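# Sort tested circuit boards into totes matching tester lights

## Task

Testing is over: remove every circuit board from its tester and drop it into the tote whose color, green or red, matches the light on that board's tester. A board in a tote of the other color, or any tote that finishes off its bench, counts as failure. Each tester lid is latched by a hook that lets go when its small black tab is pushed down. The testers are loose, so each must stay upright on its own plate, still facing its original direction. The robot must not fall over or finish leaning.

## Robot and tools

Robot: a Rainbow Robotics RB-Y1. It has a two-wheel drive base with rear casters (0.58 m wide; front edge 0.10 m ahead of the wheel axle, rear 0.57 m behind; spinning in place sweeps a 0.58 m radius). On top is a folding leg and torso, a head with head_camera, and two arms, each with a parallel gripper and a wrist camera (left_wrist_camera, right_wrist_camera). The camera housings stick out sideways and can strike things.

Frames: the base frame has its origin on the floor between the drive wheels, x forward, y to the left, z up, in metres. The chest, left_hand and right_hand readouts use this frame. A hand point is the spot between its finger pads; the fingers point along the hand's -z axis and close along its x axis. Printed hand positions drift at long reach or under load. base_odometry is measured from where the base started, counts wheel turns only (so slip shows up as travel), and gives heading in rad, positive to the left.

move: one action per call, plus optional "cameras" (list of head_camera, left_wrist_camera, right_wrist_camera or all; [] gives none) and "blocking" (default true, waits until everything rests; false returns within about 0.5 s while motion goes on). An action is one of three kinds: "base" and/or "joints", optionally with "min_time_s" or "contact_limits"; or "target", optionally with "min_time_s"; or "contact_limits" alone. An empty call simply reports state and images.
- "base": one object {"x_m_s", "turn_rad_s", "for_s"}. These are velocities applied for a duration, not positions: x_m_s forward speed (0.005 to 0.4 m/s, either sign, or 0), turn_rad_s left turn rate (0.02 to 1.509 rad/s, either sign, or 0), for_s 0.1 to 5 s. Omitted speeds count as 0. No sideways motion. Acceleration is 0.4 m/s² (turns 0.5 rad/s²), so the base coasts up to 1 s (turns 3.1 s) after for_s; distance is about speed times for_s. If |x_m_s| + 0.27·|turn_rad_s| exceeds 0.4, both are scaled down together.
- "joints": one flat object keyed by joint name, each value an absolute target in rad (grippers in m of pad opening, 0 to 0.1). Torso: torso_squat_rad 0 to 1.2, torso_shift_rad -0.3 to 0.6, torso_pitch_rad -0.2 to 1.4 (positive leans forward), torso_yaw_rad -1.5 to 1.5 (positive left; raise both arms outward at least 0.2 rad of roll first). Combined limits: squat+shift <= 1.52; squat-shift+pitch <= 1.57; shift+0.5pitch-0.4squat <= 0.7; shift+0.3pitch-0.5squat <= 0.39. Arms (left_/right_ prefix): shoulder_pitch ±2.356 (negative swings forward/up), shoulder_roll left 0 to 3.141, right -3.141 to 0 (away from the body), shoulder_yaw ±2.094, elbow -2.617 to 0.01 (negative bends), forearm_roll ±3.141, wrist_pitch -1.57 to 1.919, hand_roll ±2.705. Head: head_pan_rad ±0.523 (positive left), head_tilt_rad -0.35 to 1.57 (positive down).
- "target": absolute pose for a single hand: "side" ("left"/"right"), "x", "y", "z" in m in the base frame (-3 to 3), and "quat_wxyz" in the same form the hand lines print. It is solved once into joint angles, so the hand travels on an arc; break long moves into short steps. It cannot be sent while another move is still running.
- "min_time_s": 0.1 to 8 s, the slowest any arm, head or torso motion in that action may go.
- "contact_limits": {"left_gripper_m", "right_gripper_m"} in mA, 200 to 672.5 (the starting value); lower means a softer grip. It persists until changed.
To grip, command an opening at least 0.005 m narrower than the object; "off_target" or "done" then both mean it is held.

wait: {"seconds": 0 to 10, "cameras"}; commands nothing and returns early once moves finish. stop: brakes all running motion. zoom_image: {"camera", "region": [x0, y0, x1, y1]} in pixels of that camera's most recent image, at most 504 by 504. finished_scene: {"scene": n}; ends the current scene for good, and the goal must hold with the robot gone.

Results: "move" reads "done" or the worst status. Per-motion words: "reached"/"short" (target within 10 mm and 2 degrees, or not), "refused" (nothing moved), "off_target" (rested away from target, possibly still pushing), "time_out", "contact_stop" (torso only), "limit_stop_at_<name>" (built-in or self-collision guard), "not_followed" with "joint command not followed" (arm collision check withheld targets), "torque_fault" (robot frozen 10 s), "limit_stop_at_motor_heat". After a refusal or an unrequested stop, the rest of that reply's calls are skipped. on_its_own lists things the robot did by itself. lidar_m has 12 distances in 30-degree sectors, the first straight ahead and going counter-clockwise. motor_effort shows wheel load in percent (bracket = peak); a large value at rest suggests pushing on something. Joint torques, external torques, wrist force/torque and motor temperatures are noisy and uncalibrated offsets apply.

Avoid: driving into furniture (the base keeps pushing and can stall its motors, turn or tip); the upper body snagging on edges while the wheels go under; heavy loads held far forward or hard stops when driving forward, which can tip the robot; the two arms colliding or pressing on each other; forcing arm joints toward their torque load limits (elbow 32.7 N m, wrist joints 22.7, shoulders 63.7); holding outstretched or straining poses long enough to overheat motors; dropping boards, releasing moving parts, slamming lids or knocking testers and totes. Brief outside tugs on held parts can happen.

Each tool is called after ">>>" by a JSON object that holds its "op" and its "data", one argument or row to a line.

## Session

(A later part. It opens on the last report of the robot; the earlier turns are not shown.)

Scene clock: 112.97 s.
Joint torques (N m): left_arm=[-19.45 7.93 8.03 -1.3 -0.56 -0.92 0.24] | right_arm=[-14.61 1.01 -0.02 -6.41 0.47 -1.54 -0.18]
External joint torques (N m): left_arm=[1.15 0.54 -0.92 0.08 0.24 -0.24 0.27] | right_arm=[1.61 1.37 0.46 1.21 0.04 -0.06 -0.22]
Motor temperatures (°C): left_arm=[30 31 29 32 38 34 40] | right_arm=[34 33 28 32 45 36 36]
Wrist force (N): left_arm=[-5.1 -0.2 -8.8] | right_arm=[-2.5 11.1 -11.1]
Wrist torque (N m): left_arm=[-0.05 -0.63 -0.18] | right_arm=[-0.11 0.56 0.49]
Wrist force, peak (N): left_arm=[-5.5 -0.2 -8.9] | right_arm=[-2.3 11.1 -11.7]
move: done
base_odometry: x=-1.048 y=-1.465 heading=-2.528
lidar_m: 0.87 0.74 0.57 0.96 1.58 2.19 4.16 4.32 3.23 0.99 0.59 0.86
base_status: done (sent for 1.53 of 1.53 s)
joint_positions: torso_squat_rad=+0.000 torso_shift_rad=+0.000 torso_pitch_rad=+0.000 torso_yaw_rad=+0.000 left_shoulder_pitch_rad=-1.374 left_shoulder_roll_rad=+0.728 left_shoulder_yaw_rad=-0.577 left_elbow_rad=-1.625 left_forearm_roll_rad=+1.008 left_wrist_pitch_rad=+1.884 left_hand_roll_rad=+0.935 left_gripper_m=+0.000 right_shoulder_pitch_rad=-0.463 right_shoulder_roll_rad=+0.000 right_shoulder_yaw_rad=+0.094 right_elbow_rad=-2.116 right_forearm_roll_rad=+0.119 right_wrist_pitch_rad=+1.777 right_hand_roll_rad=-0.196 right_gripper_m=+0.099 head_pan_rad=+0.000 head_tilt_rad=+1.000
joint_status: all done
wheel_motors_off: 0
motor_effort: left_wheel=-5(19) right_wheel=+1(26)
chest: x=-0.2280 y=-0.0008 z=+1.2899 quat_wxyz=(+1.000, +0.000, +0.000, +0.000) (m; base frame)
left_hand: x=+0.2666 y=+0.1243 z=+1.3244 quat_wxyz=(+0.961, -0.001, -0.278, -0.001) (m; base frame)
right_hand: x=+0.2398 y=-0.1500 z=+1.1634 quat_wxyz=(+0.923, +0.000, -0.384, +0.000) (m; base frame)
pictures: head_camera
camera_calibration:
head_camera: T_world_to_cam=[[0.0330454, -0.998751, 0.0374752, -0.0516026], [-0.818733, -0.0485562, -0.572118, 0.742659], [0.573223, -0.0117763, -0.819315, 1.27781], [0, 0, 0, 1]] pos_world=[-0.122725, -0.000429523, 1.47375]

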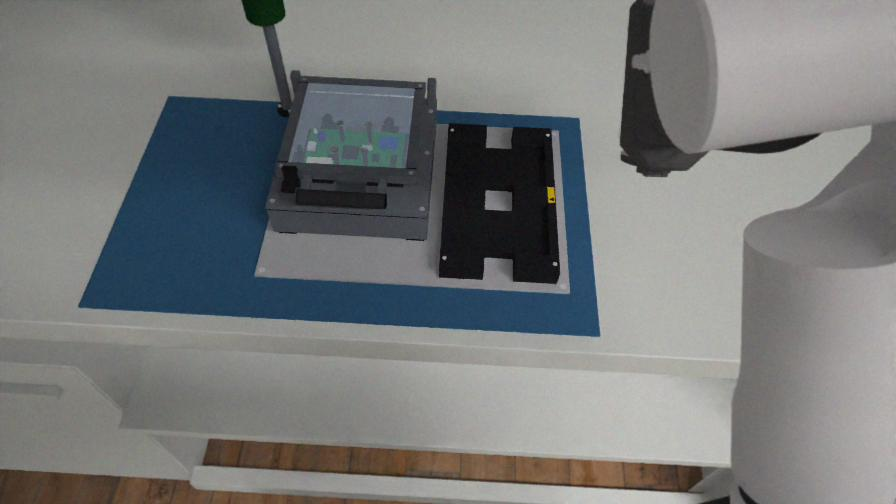

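>>> {"op": "move", "data": {
  "target": {"side": "left", "x": 0.285, "y": 0.15, "z": 1.15, "quat_wxyz": [0.951, 0, -0.309, 0]},
  "min_time_s": 1.5,
  "cameras": []
}}

>>> {"op": "move", "data": {
  "target": {"side": "left", "x": 0.292, "y": 0.161, "z": 1.03, "quat_wxyz": [0.924, 0, -0.383, 0]},
  "min_time_s": 2,
  "cameras": []
}}

>>> {"op": "move", "data": {
  "target": {"side": "left", "x": 0.277, "y": 0.164, "z": 0.978, "quat_wxyz": [0.924, 0, -0.383, 0]},
  "min_time_s": 1.5,
  "cameras": ["head_camera", "left_wrist_camera"]
}}

>>> {"op": "zoom_image", "data": {
  "camera": "left_wrist_camera",
  "region": [220, 150, 460, 320]
}}

Scene clock: 130.67 s.
Joint torques (N m): left_arm=[-17.94 8.04 9.37 -3.83 -0.76 -0.9 0.35] | right_arm=[-14.87 0.86 -0.21 -6.41 0.35 -1.62 -0.09]
External joint torques (N m): left_arm=[1.74 0.91 -0.7 -0.29 0.18 -0.21 0.38] | right_arm=[1.35 1.21 0.27 1.21 -0.08 -0.13 -0.13]
Motor temperatures (°C): left_arm=[30 31 29 32 38 34 40] | right_arm=[35 33 28 32 45 36 36]
Wrist force (N): left_arm=[-5.5 -0.1 -8.3] | right_arm=[-2.5 10.9 -11.7]
Wrist torque (N m): left_arm=[-0.05 -0.63 -0.20] | right_arm=[-0.10 0.58 0.49]
Wrist force, peak (N): left_arm=[-5.8 0.0 -8.8] | right_arm=[-2.5 11.2 -11.5]
move: done
base_odometry: x=-1.048 y=-1.465 heading=-2.528
lidar_m: 0.88 0.73 0.57 0.95 1.58 2.19 4.16 4.32 3.23 0.98 0.59 0.87
base_status: not commanded
joint_positions: torso_squat_rad=+0.000 torso_shift_rad=+0.000 torso_pitch_rad=+0.000 torso_yaw_rad=+0.000 left_shoulder_pitch_rad=-0.951 left_shoulder_roll_rad=+0.760 left_shoulder_yaw_rad=-0.740 left_elbow_rad=-1.773 left_forearm_roll_rad=+0.703 left_wrist_pitch_rad=+1.508 left_hand_roll_rad=+0.983 left_gripper_m=+0.000 right_shoulder_pitch_rad=-0.463 right_shoulder_roll_rad=+0.000 right_shoulder_yaw_rad=+0.094 right_elbow_rad=-2.116 right_forearm_roll_rad=+0.119 right_wrist_pitch_rad=+1.777 right_hand_roll_rad=-0.196 right_gripper_m=+0.099 head_pan_rad=+0.000 head_tilt_rad=+1.000
joint_status: all done
wheel_motors_off: 0
motor_effort: left_wheel=-4(7) right_wheel=+0(2)
chest: x=-0.2280 y=-0.0008 z=+1.2899 quat_wxyz=(+1.000, +0.000, +0.000, +0.000) (m; base frame)
left_hand: x=+0.2845 y=+0.1501 z=+1.1503 quat_wxyz=(+0.951, +0.000, -0.309, +0.000) (m; base frame)
left_hand_status: reached (checked arc, planned for 1.5 s): 1 mm and 0.0 deg off.
right_hand: x=+0.2397 y=-0.1500 z=+1.1634 quat_wxyz=(+0.923, +0.000, -0.384, +0.000) (m; base frame)
pictures: none
No camera images: "cameras" was empty.

Scene clock: 133.00 s.
Joint torques (N m): left_arm=[-15.93 4.65 8.52 -3.61 -0.87 -0.97 0.42] | right_arm=[-14.98 1.07 -0.03 -6.21 0.35 -1.63 -0.19]
External joint torques (N m): left_arm=[2.17 -1.7 -0.94 1.65 0.22 -0.32 0.46] | right_arm=[1.24 1.43 0.45 1.41 -0.08 -0.15 -0.23]
Motor temperatures (°C): left_arm=[30 31 29 32 38 34 40] | right_arm=[35 33 28 32 45 36 36]
Wrist force (N): left_arm=[-6.2 0.1 -7.5] | right_arm=[-2.7 11.3 -10.8]
Wrist torque (N m): left_arm=[-0.06 -0.70 -0.19] | right_arm=[-0.14 0.54 0.48]
Wrist force, peak (N): left_arm=[-6.0 -0.2 -8.3] | right_arm=[-2.6 11.2 -11.4]
move: done
base_odometry: x=-1.048 y=-1.465 heading=-2.528
lidar_m: 0.88 0.73 0.58 0.95 1.58 2.18 4.17 4.31 3.23 0.98 0.59 0.86
base_status: not commanded
joint_positions: torso_squat_rad=+0.000 torso_shift_rad=+0.000 torso_pitch_rad=+0.000 torso_yaw_rad=+0.000 left_shoulder_pitch_rad=-0.704 left_shoulder_roll_rad=+0.707 left_shoulder_yaw_rad=-0.909 left_elbow_rad=-1.674 left_forearm_roll_rad=+0.291 left_wrist_pitch_rad=+1.131 left_hand_roll_rad=+1.118 left_gripper_m=+0.000 right_shoulder_pitch_rad=-0.463 right_shoulder_roll_rad=+0.000 right_shoulder_yaw_rad=+0.094 right_elbow_rad=-2.116 right_forearm_roll_rad=+0.119 right_wrist_pitch_rad=+1.777 right_hand_roll_rad=-0.196 right_gripper_m=+0.099 head_pan_rad=+0.000 head_tilt_rad=+1.000
joint_status: all done
wheel_motors_off: 0
motor_effort: left_wheel=-4(6) right_wheel=+1(3)
chest: x=-0.2280 y=-0.0008 z=+1.2899 quat_wxyz=(+1.000, +0.000, +0.000, +0.000) (m; base frame)
left_hand: x=+0.2921 y=+0.1611 z=+1.0304 quat_wxyz=(+0.924, +0.000, -0.383, +0.000) (m; base frame)
left_hand_status: reached (checked arc, planned for 2.0 s): 0 mm and 0.0 deg off.
right_hand: x=+0.2397 y=-0.1500 z=+1.1634 quat_wxyz=(+0.923, +0.000, -0.384, +0.000) (m; base frame)
pictures: none
No camera images: "cameras" was empty.

Scene clock: 134.83 s.
Joint torques (N m): left_arm=[-15.3 3.93 7.54 -4.06 -0.94 -0.94 0.44] | right_arm=[-14.76 0.9 -0.25 -6.26 0.41 -1.61 -0.1]
External joint torques (N m): left_arm=[1.82 -1.91 -1.25 1.62 0.11 -0.37 0.48] | right_arm=[1.46 1.26 0.24 1.36 -0.02 -0.13 -0.14]
Motor temperatures (°C): left_arm=[30 31 29 32 38 34 40] | right_arm=[35 33 28 32 45 36 36]
Wrist force (N): left_arm=[-6.1 0.1 -7.8] | right_arm=[-2.3 11.0 -11.2]
Wrist torque (N m): left_arm=[-0.05 -0.70 -0.21] | right_arm=[-0.11 0.58 0.48]
Wrist force, peak (N): left_arm=[-6.4 0.1 -8.2] | right_arm=[-2.4 11.3 -11.3]
move: done
base_odometry: x=-1.048 y=-1.465 heading=-2.528
lidar_m: 0.88 0.72 0.57 0.95 1.58 2.18 4.16 4.31 3.23 0.98 0.59 0.87
base_status: not commanded
joint_positions: torso_squat_rad=+0.000 torso_shift_rad=+0.000 torso_pitch_rad=+0.000 torso_yaw_rad=+0.000 left_shoulder_pitch_rad=-0.619 left_shoulder_roll_rad=+0.670 left_shoulder_yaw_rad=-0.963 left_elbow_rad=-1.605 left_forearm_roll_rad=+0.172 left_wrist_pitch_rad=+1.028 left_hand_roll_rad=+1.178 left_gripper_m=+0.000 right_shoulder_pitch_rad=-0.463 right_shoulder_roll_rad=+0.000 right_shoulder_yaw_rad=+0.094 right_elbow_rad=-2.116 right_forearm_roll_rad=+0.119 right_wrist_pitch_rad=+1.777 right_hand_roll_rad=-0.196 right_gripper_m=+0.099 head_pan_rad=+0.000 head_tilt_rad=+1.000
joint_status: all done
wheel_motors_off: 0
motor_effort: left_wheel=-5(6) right_wheel=-1(3)
chest: x=-0.2280 y=-0.0008 z=+1.2899 quat_wxyz=(+1.000, +0.000, +0.000, +0.000) (m; base frame)
left_hand: x=+0.2766 y=+0.1642 z=+0.9786 quat_wxyz=(+0.924, +0.000, -0.383, +0.000) (m; base frame)
left_hand_status: reached (checked arc, planned for 1.5 s): 1 mm and 0.0 deg off.
right_hand: x=+0.2397 y=-0.1500 z=+1.1634 quat_wxyz=(+0.923, +0.000, -0.384, +0.000) (m; base frame)
pictures: head_camera, left_wrist_camera
camera_calibration:
head_camera: T_world_to_cam=[[0.0330451, -0.998751, 0.0374756, -0.0516029], [-0.818727, -0.0485563, -0.572127, 0.742664], [0.573232, -0.0117763, -0.819309, 1.27781], [0, 0, 0, 1]] pos_world=[-0.122737, -0.000429498, 1.47375]
left_wrist_camera: T_world_to_cam=[[0.715385, 0.0148138, 0.698573, -0.885325], [-0.332136, -0.872394, 0.358629, -0.081559], [0.614744, -0.488579, -0.619178, 0.585159], [0, 0, 0, 1]] pos_world=[0.246536, 0.22786, 1.01003]

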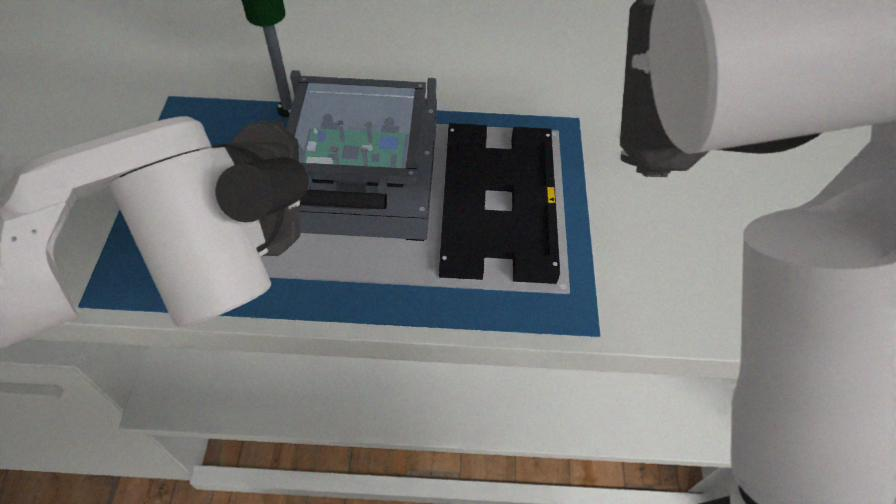

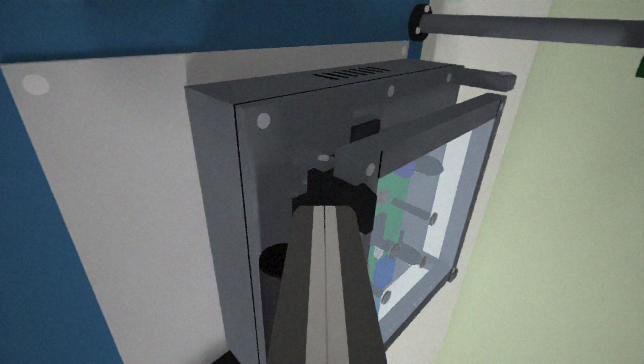

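Scaled by 2.100 from the camera's 644x364 image, which has a finer 920x520 frame.

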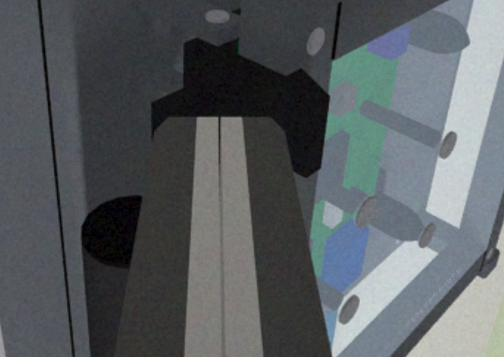

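>>> {"op": "move", "data": {
  "target": {"side": "left", "x": 0.277, "y": 0.169, "z": 0.962, "quat_wxyz": [0.924, 0, -0.383, 0]},
  "min_time_s": 1.5,
  "cameras": ["left_wrist_camera"]
}}

>>> {"op": "zoom_image", "data": {
  "camera": "left_wrist_camera",
  "region": [220, 120, 460, 290]
}}

Scene clock: 141.03 s.
Joint torques (N m): left_arm=[-5.46 1.19 0.16 1.57 1.77 -0.61 0.41] | right_arm=[-14.87 1.01 -0.17 -6.4 0.3 -1.54 -0.22]
External joint torques (N m): left_arm=[11.65 -4.68 -8.45 7.25 2.8 -0.04 0.45] | right_arm=[1.37 1.37 0.32 1.21 -0.12 -0.06 -0.26]
Motor temperatures (°C): left_arm=[30 31 29 32 38 34 40] | right_arm=[35 33 28 32 45 36 36]
Wrist force (N): left_arm=[7.8 4.6 27.2] | right_arm=[-2.4 10.9 -11.1]
Wrist torque (N m): left_arm=[0.04 -0.91 -0.20] | right_arm=[-0.09 0.57 0.47]
Wrist force, peak (N): left_arm=[8.1 4.6 28.8] | right_arm=[-2.6 11.4 -11.3]
move: done
base_odometry: x=-1.048 y=-1.465 heading=-2.528
lidar_m: 0.87 0.72 0.57 0.95 1.57 2.19 4.17 4.32 3.24 0.98 0.59 0.86
base_status: not commanded
joint_positions: torso_squat_rad=+0.000 torso_shift_rad=-0.001 torso_pitch_rad=-0.001 torso_yaw_rad=+0.000 left_shoulder_pitch_rad=-0.605 left_shoulder_roll_rad=+0.657 left_shoulder_yaw_rad=-0.971 left_elbow_rad=-1.552 left_forearm_roll_rad=+0.145 left_wrist_pitch_rad=+0.975 left_hand_roll_rad=+1.187 left_gripper_m=+0.000 right_shoulder_pitch_rad=-0.463 right_shoulder_roll_rad=+0.000 right_shoulder_yaw_rad=+0.094 right_elbow_rad=-2.116 right_forearm_roll_rad=+0.119 right_wrist_pitch_rad=+1.777 right_hand_roll_rad=-0.196 right_gripper_m=+0.099 head_pan_rad=+0.000 head_tilt_rad=+1.000
joint_status: all done
wheel_motors_off: 0
motor_effort: left_wheel=-4(6) right_wheel=+3(4)
chest: x=-0.2288 y=-0.0009 z=+1.2899 quat_wxyz=(+1.000, +0.001, -0.001, +0.000) (m; base frame)
left_hand: x=+0.2782 y=+0.1688 z=+0.9651 quat_wxyz=(+0.923, +0.000, -0.386, +0.000) (m; base frame)
left_hand_status: reached (checked arc, planned for 1.5 s): 3 mm and 0.4 deg off.
right_hand: x=+0.2392 y=-0.1500 z=+1.1639 quat_wxyz=(+0.923, +0.000, -0.384, +0.000) (m; base frame)
pictures: left_wrist_camera
camera_calibration:
left_wrist_camera: T_world_to_cam=[[0.711079, 0.0155621, 0.70294, -0.88024], [-0.334276, -0.872059, 0.357452, -0.0704694], [0.618568, -0.489152, -0.614901, 0.57297], [0, 0, 0, 1]] pos_world=[0.247942, 0.232515, 0.996265]

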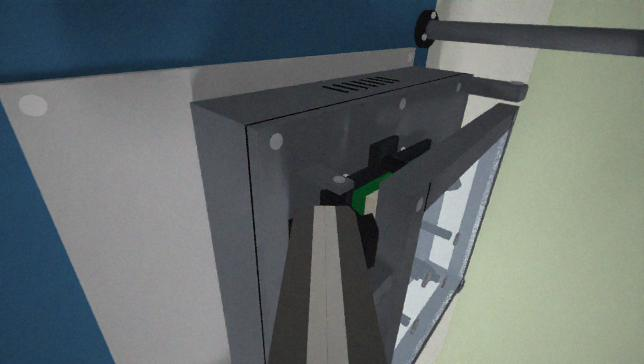

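Scaled by 2.100 from the camera's 644x364 image, which has a finer 920x520 frame.

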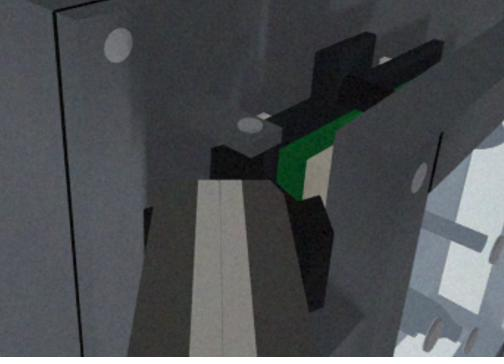

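Lid popped. Lift the lid per recipe.

>>> {"op": "move", "data": {
  "target": {"side": "left", "x": 0.255, "y": 0.17, "z": 1.02, "quat_wxyz": [0.924, 0, -0.383, 0]},
  "min_time_s": 1.5,
  "cameras": []
}}

>>> {"op": "move", "data": {
  "target": {"side": "left", "x": 0.235, "y": 0.11, "z": 0.945, "quat_wxyz": [0.866, 0, -0.5, 0]},
  "min_time_s": 2,
  "cameras": ["head_camera", "left_wrist_camera"]
}}

>>> {"op": "zoom_image", "data": {
  "camera": "head_camera",
  "region": [250, 60, 490, 240]
}}

Scene clock: 149.30 s.
Joint torques (N m): left_arm=[-16.2 7.41 10.49 -5.62 -0.64 -0.23 -0.32] | right_arm=[-14.96 0.9 -0.16 -6.27 0.32 -1.55 -0.18]
External joint torques (N m): left_arm=[0.06 1.06 1.23 -0.1 0.5 0.33 -0.28] | right_arm=[1.27 1.25 0.32 1.34 -0.11 -0.07 -0.23]
Motor temperatures (°C): left_arm=[30 31 29 32 38 34 40] | right_arm=[35 33 28 32 45 35 36]
Wrist force (N): left_arm=[-6.4 0.1 -7.8] | right_arm=[-2.4 11.0 -10.8]
Wrist torque (N m): left_arm=[-0.04 -0.71 -0.22] | right_arm=[-0.12 0.57 0.49]
Wrist force, peak (N): left_arm=[8.7 4.7 28.1] | right_arm=[-2.4 11.1 -11.6]
move: done
base_odometry: x=-1.048 y=-1.465 heading=-2.528
lidar_m: 0.87 0.73 0.58 0.94 1.57 2.19 4.16 4.32 3.23 0.98 0.59 0.86
base_status: not commanded
joint_positions: torso_squat_rad=+0.000 torso_shift_rad=+0.000 torso_pitch_rad=+0.000 torso_yaw_rad=+0.000 left_shoulder_pitch_rad=-0.607 left_shoulder_roll_rad=+0.769 left_shoulder_yaw_rad=-0.926 left_elbow_rad=-1.826 left_forearm_roll_rad=+0.226 left_wrist_pitch_rad=+1.165 left_hand_roll_rad=+1.180 left_gripper_m=+0.000 right_shoulder_pitch_rad=-0.463 right_shoulder_roll_rad=+0.000 right_shoulder_yaw_rad=+0.094 right_elbow_rad=-2.116 right_forearm_roll_rad=+0.119 right_wrist_pitch_rad=+1.777 right_hand_roll_rad=-0.196 right_gripper_m=+0.099 head_pan_rad=+0.000 head_tilt_rad=+1.000
joint_status: all done
wheel_motors_off: 0
motor_effort: left_wheel=-4(4) right_wheel=+3(4)
chest: x=-0.2282 y=-0.0008 z=+1.2899 quat_wxyz=(+1.000, +0.000, +0.000, +0.000) (m; base frame)
left_hand: x=+0.2553 y=+0.1699 z=+1.0193 quat_wxyz=(+0.924, +0.000, -0.382, +0.000) (m; base frame)
left_hand_status: reached (checked arc, planned for 1.5 s): 1 mm and 0.1 deg off.
right_hand: x=+0.2396 y=-0.1500 z=+1.1635 quat_wxyz=(+0.923, +0.000, -0.384, +0.000) (m; base frame)
pictures: none
No camera images: "cameras" was empty.

Scene clock: 151.63 s.
Joint torques (N m): left_arm=[-12.57 0.9 5.72 -5.26 -1.2 -0.29 0.3] | right_arm=[-14.73 0.91 -0.21 -6.33 0.45 -1.6 -0.24]
External joint torques (N m): left_arm=[1.28 -1.13 -0.96 1.71 0.22 -0.23 0.35] | right_arm=[1.49 1.26 0.28 1.29 0.02 -0.12 -0.28]
Motor temperatures (°C): left_arm=[30 31 29 32 38 34 40] | right_arm=[35 33 28 32 45 35 36]
Wrist force (N): left_arm=[-7.5 0.2 -6.4] | right_arm=[-2.4 11.3 -11.1]
Wrist torque (N m): left_arm=[-0.08 -0.80 -0.15] | right_arm=[-0.14 0.57 0.47]
Wrist force, peak (N): left_arm=[-5.9 8.4 16.2] | right_arm=[-2.2 11.1 -11.7]
move: done
base_odometry: x=-1.048 y=-1.465 heading=-2.528
lidar_m: 0.88 0.73 0.57 0.95 1.57 2.18 4.17 4.31 3.23 0.98 0.59 0.86
base_status: not commanded
joint_positions: torso_squat_rad=+0.000 torso_shift_rad=+0.000 torso_pitch_rad=+0.000 torso_yaw_rad=+0.000 left_shoulder_pitch_rad=-0.450 left_shoulder_roll_rad=+0.498 left_shoulder_yaw_rad=-1.112 left_elbow_rad=-1.566 left_forearm_roll_rad=-0.470 left_wrist_pitch_rad=+1.028 left_hand_roll_rad=+1.545 left_gripper_m=+0.000 right_shoulder_pitch_rad=-0.463 right_shoulder_roll_rad=+0.000 right_shoulder_yaw_rad=+0.094 right_elbow_rad=-2.116 right_forearm_roll_rad=+0.119 right_wrist_pitch_rad=+1.777 right_hand_roll_rad=-0.196 right_gripper_m=+0.099 head_pan_rad=+0.000 head_tilt_rad=+1.000
joint_status: all done
wheel_motors_off: 0
motor_effort: left_wheel=-2(5) right_wheel=+3(5)
chest: x=-0.2281 y=-0.0008 z=+1.2899 quat_wxyz=(+1.000, +0.000, +0.000, +0.000) (m; base frame)
left_hand: x=+0.2351 y=+0.1101 z=+0.9452 quat_wxyz=(+0.866, +0.000, -0.500, +0.000) (m; base frame)
left_hand_status: reached (checked arc, planned for 2.0 s): 0 mm and 0.0 deg off.
right_hand: x=+0.2397 y=-0.1500 z=+1.1634 quat_wxyz=(+0.923, +0.000, -0.384, +0.000) (m; base frame)
pictures: head_camera, left_wrist_camera
camera_calibration:
head_camera: T_world_to_cam=[[0.0330955, -0.998751, 0.0374313, -0.0515513], [-0.818642, -0.048574, -0.572246, 0.742785], [0.573349, -0.0117041, -0.819227, 1.27777], [0, 0, 0, 1]] pos_world=[-0.122827, -0.000451788, 1.47377]
left_wrist_camera: T_world_to_cam=[[0.51087, 0.0152011, 0.859524, -0.935562], [-0.413346, -0.872336, 0.261105, -0.0192797], [0.753762, -0.488671, -0.439366, 0.360882], [0, 0, 0, 1]] pos_world=[0.197962, 0.173756, 0.967731]

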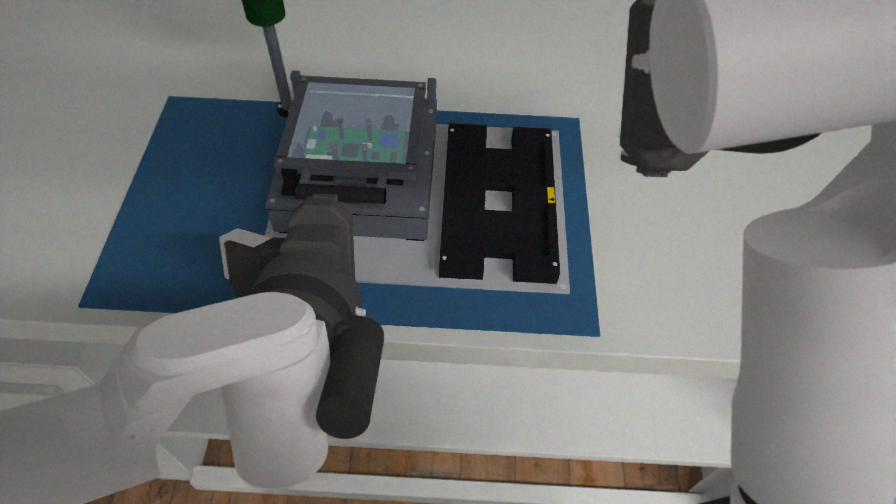

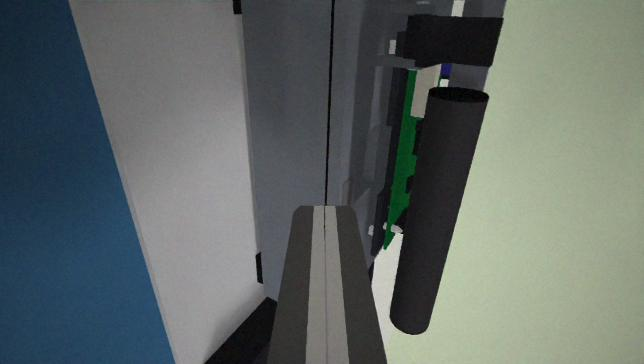

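Scaled by 2.100 from the camera's 896x504 image, which has a finer 1280x720 frame.

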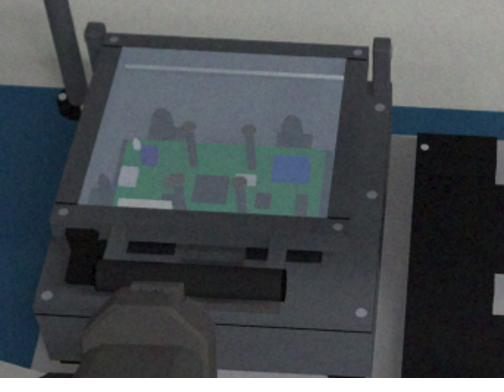

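>>> {"op": "move", "data": {
  "target": {"side": "left", "x": 0.283, "y": 0.11, "z": 0.948, "quat_wxyz": [0.866, 0, -0.5, 0]},
  "min_time_s": 1.5,
  "cameras": ["left_wrist_camera"]
}}

>>> {"op": "move", "data": {
  "target": {"side": "left", "x": 0.283, "y": 0.11, "z": 1.0, "quat_wxyz": [0.866, 0, -0.5, 0]},
  "min_time_s": 1.5,
  "cameras": ["head_camera", "left_wrist_camera"]
}}

Scene clock: 161.97 s.
Joint torques (N m): left_arm=[-19.75 0.99 9.97 -6.08 -1.85 -0.76 -0.23] | right_arm=[-14.91 1 0.01 -6.29 0.42 -1.65 -0.16]
External joint torques (N m): left_arm=[-3.62 -1.49 3.03 0.32 -0.54 -0.67 -0.18] | right_arm=[1.32 1.35 0.49 1.32 -0.01 -0.17 -0.2]
Motor temperatures (°C): left_arm=[30 31 29 32 38 34 40] | right_arm=[35 33 28 32 45 35 36]
Wrist force (N): left_arm=[-12.4 1.1 -5.5] | right_arm=[-2.2 11.1 -11.1]
Wrist torque (N m): left_arm=[-0.02 -0.79 -0.21] | right_arm=[-0.12 0.61 0.49]
Wrist force, peak (N): left_arm=[-16.3 1.1 -5.1] | right_arm=[-2.4 11.2 -11.6]
move: done
base_odometry: x=-1.048 y=-1.465 heading=-2.528
lidar_m: 0.88 0.73 0.58 0.96 1.58 2.19 4.16 4.31 3.23 0.98 0.59 0.86
base_status: not commanded
joint_positions: torso_squat_rad=+0.000 torso_shift_rad=+0.000 torso_pitch_rad=+0.000 torso_yaw_rad=+0.000 left_shoulder_pitch_rad=-0.556 left_shoulder_roll_rad=+0.445 left_shoulder_yaw_rad=-1.074 left_elbow_rad=-1.375 left_forearm_roll_rad=-0.398 left_wrist_pitch_rad=+0.918 left_hand_roll_rad=+1.529 left_gripper_m=+0.000 right_shoulder_pitch_rad=-0.463 right_shoulder_roll_rad=+0.000 right_shoulder_yaw_rad=+0.094 right_elbow_rad=-2.116 right_forearm_roll_rad=+0.119 right_wrist_pitch_rad=+1.777 right_hand_roll_rad=-0.196 right_gripper_m=+0.099 head_pan_rad=+0.000 head_tilt_rad=+1.000
joint_status: all done
wheel_motors_off: 0
motor_effort: left_wheel=-3(4) right_wheel=+3(5)
chest: x=-0.2281 y=-0.0008 z=+1.2899 quat_wxyz=(+1.000, +0.000, +0.000, +0.000) (m; base frame)
left_hand: x=+0.2824 y=+0.1104 z=+0.9473 quat_wxyz=(+0.866, +0.000, -0.499, +0.000) (m; base frame)
left_hand_status: reached (checked arc, planned for 1.5 s): 1 mm and 0.1 deg off.
right_hand: x=+0.2397 y=-0.1500 z=+1.1634 quat_wxyz=(+0.923, +0.000, -0.384, +0.000) (m; base frame)
pictures: left_wrist_camera
camera_calibration:
left_wrist_camera: T_world_to_cam=[[0.51193, 0.0149264, 0.858897, -0.961171], [-0.412645, -0.872664, 0.261115, -0.000191128], [0.753427, -0.488092, -0.440584, 0.32746], [0, 0, 0, 1]] pos_world=[0.245256, 0.174011, 0.969871]

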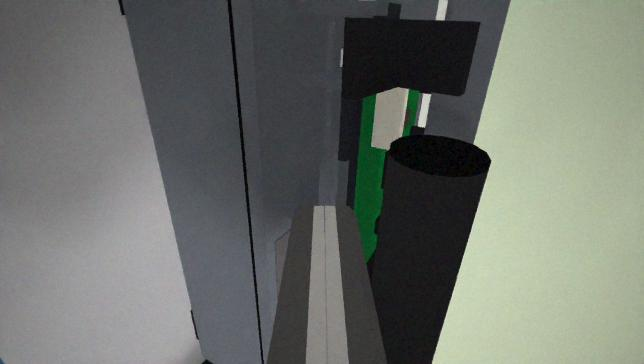

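Scene clock: 163.80 s.
Joint torques (N m): left_arm=[-19.13 5.31 11.08 -6.88 -1.89 0.11 -0.16] | right_arm=[-14.84 1.08 -0.1 -6.26 0.38 -1.48 -0.28]
External joint torques (N m): left_arm=[-2.83 2.25 3.25 -0.25 -0.47 0.43 -0.12] | right_arm=[1.39 1.43 0.38 1.36 -0.05 0 -0.33]
Motor temperatures (°C): left_arm=[30 31 29 32 38 34 40] | right_arm=[35 33 28 32 45 35 36]
Wrist force (N): left_arm=[-12.6 -0.8 -6.4] | right_arm=[-2.5 10.8 -11.3]
Wrist torque (N m): left_arm=[-0.04 -0.72 -0.27] | right_arm=[-0.08 0.58 0.49]
Wrist force, peak (N): left_arm=[-14.1 -1.6 -6.8] | right_arm=[-2.7 11.1 -11.6]
move: done
base_odometry: x=-1.048 y=-1.465 heading=-2.528
lidar_m: 0.88 0.73 0.57 0.96 1.58 2.18 4.17 4.31 3.24 0.98 0.60 0.86
base_status: not commanded
joint_positions: torso_squat_rad=+0.000 torso_shift_rad=+0.000 torso_pitch_rad=+0.000 torso_yaw_rad=+0.000 left_shoulder_pitch_rad=-0.578 left_shoulder_roll_rad=+0.519 left_shoulder_yaw_rad=-1.023 left_elbow_rad=-1.586 left_forearm_roll_rad=-0.276 left_wrist_pitch_rad=+1.045 left_hand_roll_rad=+1.400 left_gripper_m=+0.000 right_shoulder_pitch_rad=-0.463 right_shoulder_roll_rad=+0.000 right_shoulder_yaw_rad=+0.094 right_elbow_rad=-2.116 right_forearm_roll_rad=+0.119 right_wrist_pitch_rad=+1.777 right_hand_roll_rad=-0.196 right_gripper_m=+0.099 head_pan_rad=+0.000 head_tilt_rad=+1.000
joint_status: all done
wheel_motors_off: 0
motor_effort: left_wheel=-2(4) right_wheel=+4(6)
chest: x=-0.2281 y=-0.0008 z=+1.2899 quat_wxyz=(+1.000, +0.000, +0.000, +0.000) (m; base frame)
left_hand: x=+0.2829 y=+0.1094 z=+0.9987 quat_wxyz=(+0.866, +0.000, -0.500, -0.001) (m; base frame)
left_hand_status: reached (checked arc, planned for 1.5 s): 1 mm and 0.1 deg off.
right_hand: x=+0.2397 y=-0.1500 z=+1.1634 quat_wxyz=(+0.923, +0.000, -0.384, +0.000) (m; base frame)
pictures: head_camera, left_wrist_camera
camera_calibration:
head_camera: T_world_to_cam=[[0.0330812, -0.998751, 0.0374392, -0.0515624], [-0.818672, -0.0485662, -0.572204, 0.742737], [0.573308, -0.0117213, -0.819256, 1.27779], [0, 0, 0, 1]] pos_world=[-0.122801, -0.000448825, 1.47376]
left_wrist_camera: T_world_to_cam=[[0.510716, 0.0144469, 0.859628, -1.0059], [-0.414642, -0.871753, 0.260995, -0.0137158], [0.753154, -0.489733, -0.439228, 0.348181], [0, 0, 0, 1]] pos_world=[0.245806, 0.173091, 1.02121]

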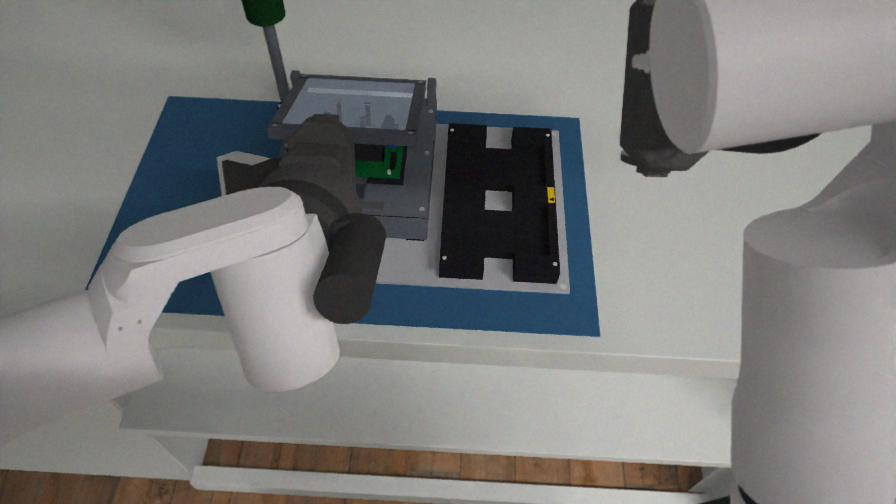

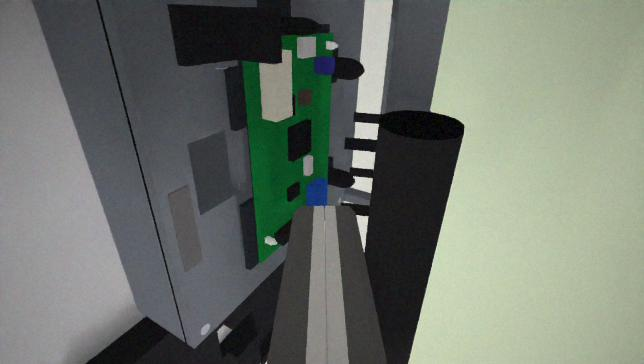

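Lifting. Continue.

>>> {"op": "move", "data": {
  "target": {"side": "left", "x": 0.308, "y": 0.108, "z": 1.03, "quat_wxyz": [0.866, 0, -0.5, 0]},
  "min_time_s": 1.5,
  "cameras": []
}}

>>> {"op": "move", "data": {
  "target": {"side": "left", "x": 0.344, "y": 0.108, "z": 1.081, "quat_wxyz": [0.924, 0, -0.383, 0]},
  "min_time_s": 1.5,
  "cameras": ["left_wrist_camera"]
}}

>>> {"op": "move", "data": {
  "target": {"side": "left", "x": 0.376, "y": 0.108, "z": 1.106, "quat_wxyz": [0.953, 0, -0.301, 0]},
  "min_time_s": 1.5,
  "cameras": ["head_camera"]
}}

>>> {"op": "move", "data": {
  "target": {"side": "left", "x": 0.41, "y": 0.108, "z": 1.1246, "quat_wxyz": [0.953, 0, -0.301, 0]},
  "min_time_s": 1.5,
  "cameras": []
}}

>>> {"op": "move", "data": {
  "target": {"side": "left", "x": 0.468, "y": 0.108, "z": 1.13, "quat_wxyz": [0.953, 0, -0.301, 0]},
  "min_time_s": 1.5,
  "cameras": ["head_camera"]
}}

Scene clock: 178.10 s.
Joint torques (N m): left_arm=[-20.37 5.97 11.8 -4.85 -1.71 -0.05 -0.21] | right_arm=[-14.92 0.96 -0.25 -6.23 0.42 -1.52 -0.18]
External joint torques (N m): left_arm=[-2.74 2.34 3.44 1.46 -0.31 0.38 -0.16] | right_arm=[1.3 1.31 0.23 1.39 -0.01 -0.04 -0.22]
Motor temperatures (°C): left_arm=[30 31 29 33 38 34 40] | right_arm=[35 33 28 32 45 35 36]
Wrist force (N): left_arm=[-12.7 -0.7 -6.5] | right_arm=[-2.6 10.8 -11.4]
Wrist torque (N m): left_arm=[-0.05 -0.79 -0.26] | right_arm=[-0.08 0.56 0.48]
Wrist force, peak (N): left_arm=[-13.7 1.0 -5.5] | right_arm=[-2.4 11.4 -11.3]
move: done
base_odometry: x=-1.048 y=-1.465 heading=-2.528
lidar_m: 0.88 0.73 0.57 0.95 1.58 2.18 4.17 4.31 3.23 0.98 0.59 0.87
base_status: not commanded
joint_positions: torso_squat_rad=+0.000 torso_shift_rad=+0.000 torso_pitch_rad=+0.000 torso_yaw_rad=+0.000 left_shoulder_pitch_rad=-0.659 left_shoulder_roll_rad=+0.524 left_shoulder_yaw_rad=-0.982 left_elbow_rad=-1.575 left_forearm_roll_rad=-0.171 left_wrist_pitch_rad=+1.061 left_hand_roll_rad=+1.333 left_gripper_m=+0.000 right_shoulder_pitch_rad=-0.463 right_shoulder_roll_rad=+0.000 right_shoulder_yaw_rad=+0.094 right_elbow_rad=-2.116 right_forearm_roll_rad=+0.119 right_wrist_pitch_rad=+1.777 right_hand_roll_rad=-0.196 right_gripper_m=+0.099 head_pan_rad=+0.000 head_tilt_rad=+1.000
joint_status: all done
wheel_motors_off: 0
motor_effort: left_wheel=-3(3) right_wheel=+4(6)
chest: x=-0.2281 y=-0.0008 z=+1.2899 quat_wxyz=(+1.000, +0.000, +0.000, +0.000) (m; base frame)
left_hand: x=+0.3074 y=+0.1076 z=+1.0294 quat_wxyz=(+0.866, +0.000, -0.500, +0.000) (m; base frame)
left_hand_status: reached (checked arc, planned for 1.5 s): 1 mm and 0.1 deg off.
right_hand: x=+0.2397 y=-0.1500 z=+1.1634 quat_wxyz=(+0.923, +0.000, -0.384, +0.000) (m; base frame)
pictures: none
No camera images: "cameras" was empty.

Scene clock: 179.93 s.
Joint torques (N m): left_arm=[-22.66 6.4 11.73 -3.72 -1.5 -0.74 -0.03] | right_arm=[-14.8 0.69 -0.1 -6.29 0.44 -1.57 -0.14]
External joint torques (N m): left_arm=[-1.57 0.84 2.68 1.49 -0.43 0.05 0.01] | right_arm=[1.43 1.05 0.38 1.32 0.01 -0.09 -0.18]
Motor temperatures (°C): left_arm=[30 31 29 33 38 34 40] | right_arm=[35 33 28 32 45 35 36]
Wrist force (N): left_arm=[-9.1 -1.2 -7.4] | right_arm=[-2.6 10.8 -11.2]
Wrist torque (N m): left_arm=[-0.03 -0.67 -0.23] | right_arm=[-0.10 0.53 0.49]
Wrist force, peak (N): left_arm=[-13.4 1.7 -7.1] | right_arm=[-2.5 11.2 -11.5]
move: done
base_odometry: x=-1.048 y=-1.465 heading=-2.528
lidar_m: 0.87 0.73 0.57 0.96 1.57 2.19 4.16 4.31 3.23 0.98 0.59 0.86
base_status: not commanded
joint_positions: torso_squat_rad=+0.000 torso_shift_rad=+0.000 torso_pitch_rad=+0.000 torso_yaw_rad=+0.000 left_shoulder_pitch_rad=-0.914 left_shoulder_roll_rad=+0.525 left_shoulder_yaw_rad=-0.849 left_elbow_rad=-1.436 left_forearm_roll_rad=+0.373 left_wrist_pitch_rad=+1.198 left_hand_roll_rad=+1.011 left_gripper_m=+0.000 right_shoulder_pitch_rad=-0.463 right_shoulder_roll_rad=+0.000 right_shoulder_yaw_rad=+0.094 right_elbow_rad=-2.116 right_forearm_roll_rad=+0.119 right_wrist_pitch_rad=+1.777 right_hand_roll_rad=-0.196 right_gripper_m=+0.099 head_pan_rad=+0.000 head_tilt_rad=+1.000
joint_status: all done
wheel_motors_off: 0
motor_effort: left_wheel=-3(4) right_wheel=+3(6)
chest: x=-0.2281 y=-0.0008 z=+1.2899 quat_wxyz=(+1.000, +0.000, +0.000, +0.000) (m; base frame)
left_hand: x=+0.3433 y=+0.1078 z=+1.0807 quat_wxyz=(+0.924, +0.000, -0.383, +0.000) (m; base frame)
left_hand_status: reached (checked arc, planned for 1.5 s): 1 mm and 0.1 deg off.
right_hand: x=+0.2397 y=-0.1500 z=+1.1634 quat_wxyz=(+0.923, +0.000, -0.384, +0.000) (m; base frame)
pictures: left_wrist_camera
camera_calibration:
left_wrist_camera: T_world_to_cam=[[0.715, 0.0156874, 0.698948, -1.00386], [-0.332338, -0.871942, 0.35954, -0.146202], [0.615083, -0.489358, -0.618225, 0.578729], [0, 0, 0, 1]] pos_world=[0.313207, 0.171474, 1.112]

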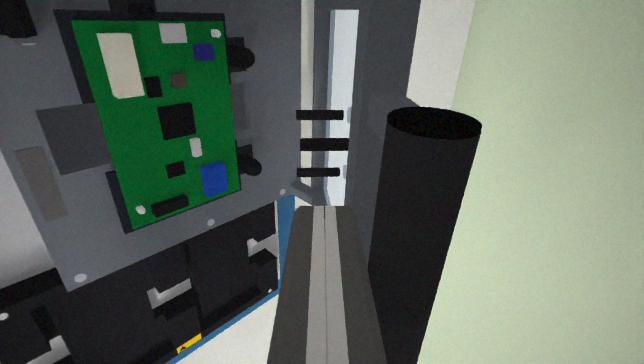

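Scene clock: 181.77 s.
Joint torques (N m): left_arm=[-24.53 5.58 9.58 -4.02 -0.73 -1.23 -0.18] | right_arm=[-14.95 1.09 -0.24 -6.35 0.26 -1.63 -0.17]
External joint torques (N m): left_arm=[-0.8 -1.32 1.97 1.03 -0.03 -0.34 -0.15] | right_arm=[1.27 1.45 0.24 1.27 -0.17 -0.15 -0.21]
Motor temperatures (°C): left_arm=[30 31 29 33 38 34 40] | right_arm=[35 33 28 32 45 35 36]
Wrist force (N): left_arm=[-8.6 0.5 -9.4] | right_arm=[-2.3 10.7 -11.3]
Wrist torque (N m): left_arm=[-0.06 -0.63 -0.22] | right_arm=[-0.07 0.59 0.49]
Wrist force, peak (N): left_arm=[-4.5 -7.9 23.1] | right_arm=[-2.4 11.4 -11.6]
move: done
base_odometry: x=-1.048 y=-1.465 heading=-2.528
lidar_m: 0.87 0.74 0.57 0.97 1.58 2.18 4.16 4.32 3.23 0.98 0.59 0.86
base_status: not commanded
joint_positions: torso_squat_rad=+0.000 torso_shift_rad=+0.000 torso_pitch_rad=+0.000 torso_yaw_rad=+0.000 left_shoulder_pitch_rad=-1.123 left_shoulder_roll_rad=+0.431 left_shoulder_yaw_rad=-0.762 left_elbow_rad=-1.067 left_forearm_roll_rad=+0.633 left_wrist_pitch_rad=+1.236 left_hand_roll_rad=+0.753 left_gripper_m=+0.000 right_shoulder_pitch_rad=-0.463 right_shoulder_roll_rad=+0.000 right_shoulder_yaw_rad=+0.094 right_elbow_rad=-2.116 right_forearm_roll_rad=+0.119 right_wrist_pitch_rad=+1.777 right_hand_roll_rad=-0.196 right_gripper_m=+0.099 head_pan_rad=+0.000 head_tilt_rad=+1.000
joint_status: all done
wheel_motors_off: 0
motor_effort: left_wheel=-3(6) right_wheel=+5(7)
chest: x=-0.2281 y=-0.0008 z=+1.2899 quat_wxyz=(+1.000, +0.000, +0.000, +0.000) (m; base frame)
left_hand: x=+0.3756 y=+0.1082 z=+1.1057 quat_wxyz=(+0.953, +0.000, -0.302, +0.000) (m; base frame)
left_hand_status: reached (checked arc, planned for 1.5 s): 1 mm and 0.1 deg off.
right_hand: x=+0.2397 y=-0.1500 z=+1.1634 quat_wxyz=(+0.923, +0.000, -0.384, +0.000) (m; base frame)
pictures: head_camera
camera_calibration:
head_camera: T_world_to_cam=[[0.0330459, -0.998751, 0.037482, -0.0516064], [-0.818667, -0.0485619, -0.572212, 0.742743], [0.573318, -0.011776, -0.819249, 1.27778], [0, 0, 0, 1]] pos_world=[-0.122812, -0.000425731, 1.47376]

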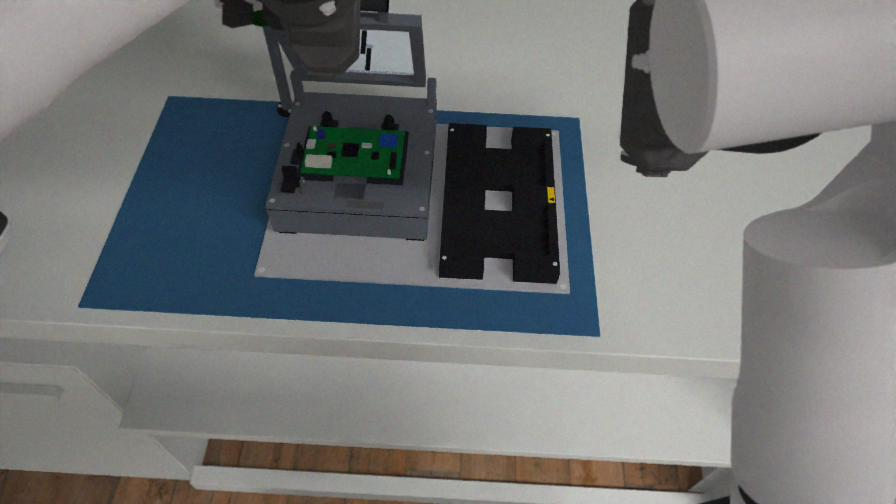

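Scene clock: 183.60 s.
Joint torques (N m): left_arm=[-26.21 6.56 7.24 -4.38 -0.43 -1.99 -0.2] | right_arm=[-14.78 1.01 -0.12 -6.34 0.35 -1.54 -0.21]
External joint torques (N m): left_arm=[-1.01 -1.28 1.79 0.89 0.12 -0.98 -0.17] | right_arm=[1.44 1.36 0.37 1.28 -0.08 -0.06 -0.25]
Motor temperatures (°C): left_arm=[30 31 29 33 38 34 40] | right_arm=[35 33 28 32 45 35 36]
Wrist force (N): left_arm=[-8.1 0.9 -8.0] | right_arm=[-2.4 10.8 -11.3]
Wrist torque (N m): left_arm=[-0.07 -0.59 -0.22] | right_arm=[-0.07 0.59 0.50]
Wrist force, peak (N): left_arm=[-10.2 0.8 -10.1] | right_arm=[-2.4 11.3 -11.3]
move: done
base_odometry: x=-1.048 y=-1.465 heading=-2.528
lidar_m: 0.87 0.73 0.57 0.96 1.56 2.19 4.16 4.32 3.23 0.98 0.59 0.85
base_status: not commanded
joint_positions: torso_squat_rad=+0.000 torso_shift_rad=+0.000 torso_pitch_rad=+0.000 torso_yaw_rad=+0.000 left_shoulder_pitch_rad=-1.274 left_shoulder_roll_rad=+0.332 left_shoulder_yaw_rad=-0.718 left_elbow_rad=-0.717 left_forearm_roll_rad=+0.685 left_wrist_pitch_rad=+1.133 left_hand_roll_rad=+0.592 left_gripper_m=+0.000 right_shoulder_pitch_rad=-0.463 right_shoulder_roll_rad=+0.000 right_shoulder_yaw_rad=+0.094 right_elbow_rad=-2.116 right_forearm_roll_rad=+0.119 right_wrist_pitch_rad=+1.777 right_hand_roll_rad=-0.196 right_gripper_m=+0.099 head_pan_rad=+0.000 head_tilt_rad=+1.000
joint_status: all done
wheel_motors_off: 0
motor_effort: left_wheel=-4(6) right_wheel=+5(7)
chest: x=-0.2282 y=-0.0008 z=+1.2899 quat_wxyz=(+1.000, +0.000, +0.000, +0.000) (m; base frame)
left_hand: x=+0.4095 y=+0.1083 z=+1.1243 quat_wxyz=(+0.953, +0.000, -0.302, +0.000) (m; base frame)
left_hand_status: reached (checked arc, planned for 1.5 s): 1 mm and 0.1 deg off.
right_hand: x=+0.2396 y=-0.1500 z=+1.1635 quat_wxyz=(+0.923, +0.000, -0.384, +0.000) (m; base frame)
pictures: none
No camera images: "cameras" was empty.

Scene clock: 185.43 s.
Joint torques (N m): left_arm=[-24.64 7.14 3.27 -4.37 -0.28 -1.55 -0.17] | right_arm=[-14.92 1 -0.42 -6.44 0.25 -1.64 -0.2]
External joint torques (N m): left_arm=[1.33 -1.27 1.14 1.45 0 -0.08 -0.13] | right_arm=[1.3 1.35 0.06 1.18 -0.17 -0.15 -0.24]
Motor temperatures (°C): left_arm=[30 31 29 33 38 34 40] | right_arm=[35 33 28 32 45 35 36]
Wrist force (N): left_arm=[-7.0 0.3 -7.6] | right_arm=[-2.5 10.8 -10.9]
Wrist torque (N m): left_arm=[-0.06 -0.76 -0.16] | right_arm=[-0.10 0.56 0.49]
Wrist force, peak (N): left_arm=[-10.1 1.7 -9.8] | right_arm=[-2.4 11.1 -11.8]
move: short
base_odometry: x=-1.048 y=-1.465 heading=-2.528
lidar_m: 0.87 0.73 0.57 0.95 1.57 2.19 4.16 4.31 3.24 0.98 0.59 0.86
base_status: not commanded
joint_positions: torso_squat_rad=+0.000 torso_shift_rad=+0.000 torso_pitch_rad=+0.000 torso_yaw_rad=+0.000 left_shoulder_pitch_rad=-1.364 left_shoulder_roll_rad=+0.198 left_shoulder_yaw_rad=-0.657 left_elbow_rad=-0.267 left_forearm_roll_rad=+0.672 left_wrist_pitch_rad=+0.635 left_hand_roll_rad=+0.422 left_gripper_m=+0.000 right_shoulder_pitch_rad=-0.463 right_shoulder_roll_rad=+0.000 right_shoulder_yaw_rad=+0.094 right_elbow_rad=-2.116 right_forearm_roll_rad=+0.119 right_wrist_pitch_rad=+1.777 right_hand_roll_rad=-0.196 right_gripper_m=+0.099 head_pan_rad=+0.000 head_tilt_rad=+1.000
joint_status: all done
wheel_motors_off: 0
motor_effort: left_wheel=-4(6) right_wheel=+5(7)
chest: x=-0.2282 y=-0.0008 z=+1.2899 quat_wxyz=(+1.000, +0.000, +0.000, +0.000) (m; base frame)
left_hand: x=+0.4667 y=+0.1083 z=+1.1304 quat_wxyz=(+0.906, -0.032, -0.421, -0.010) (m; base frame)
left_hand_status: short (checked arc, as near as the solve gets, planned for 1.5 s): 1 mm and 15.3 deg off. The place is met; only the turn is off.
right_hand: x=+0.2396 y=-0.1501 z=+1.1635 quat_wxyz=(+0.923, +0.000, -0.384, +0.000) (m; base frame)
pictures: head_camera
camera_calibration:
head_camera: T_world_to_cam=[[0.0330099, -0.998753, 0.0374665, -0.0516108], [-0.818586, -0.0485252, -0.572331, 0.742852], [0.573435, -0.011777, -0.819166, 1.27775], [0, 0, 0, 1]] pos_world=[-0.122913, -0.000451331, 1.47378]

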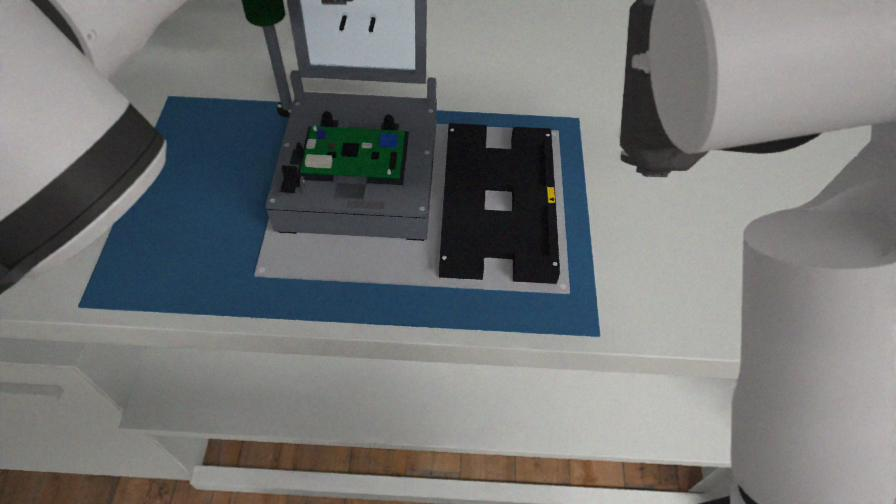

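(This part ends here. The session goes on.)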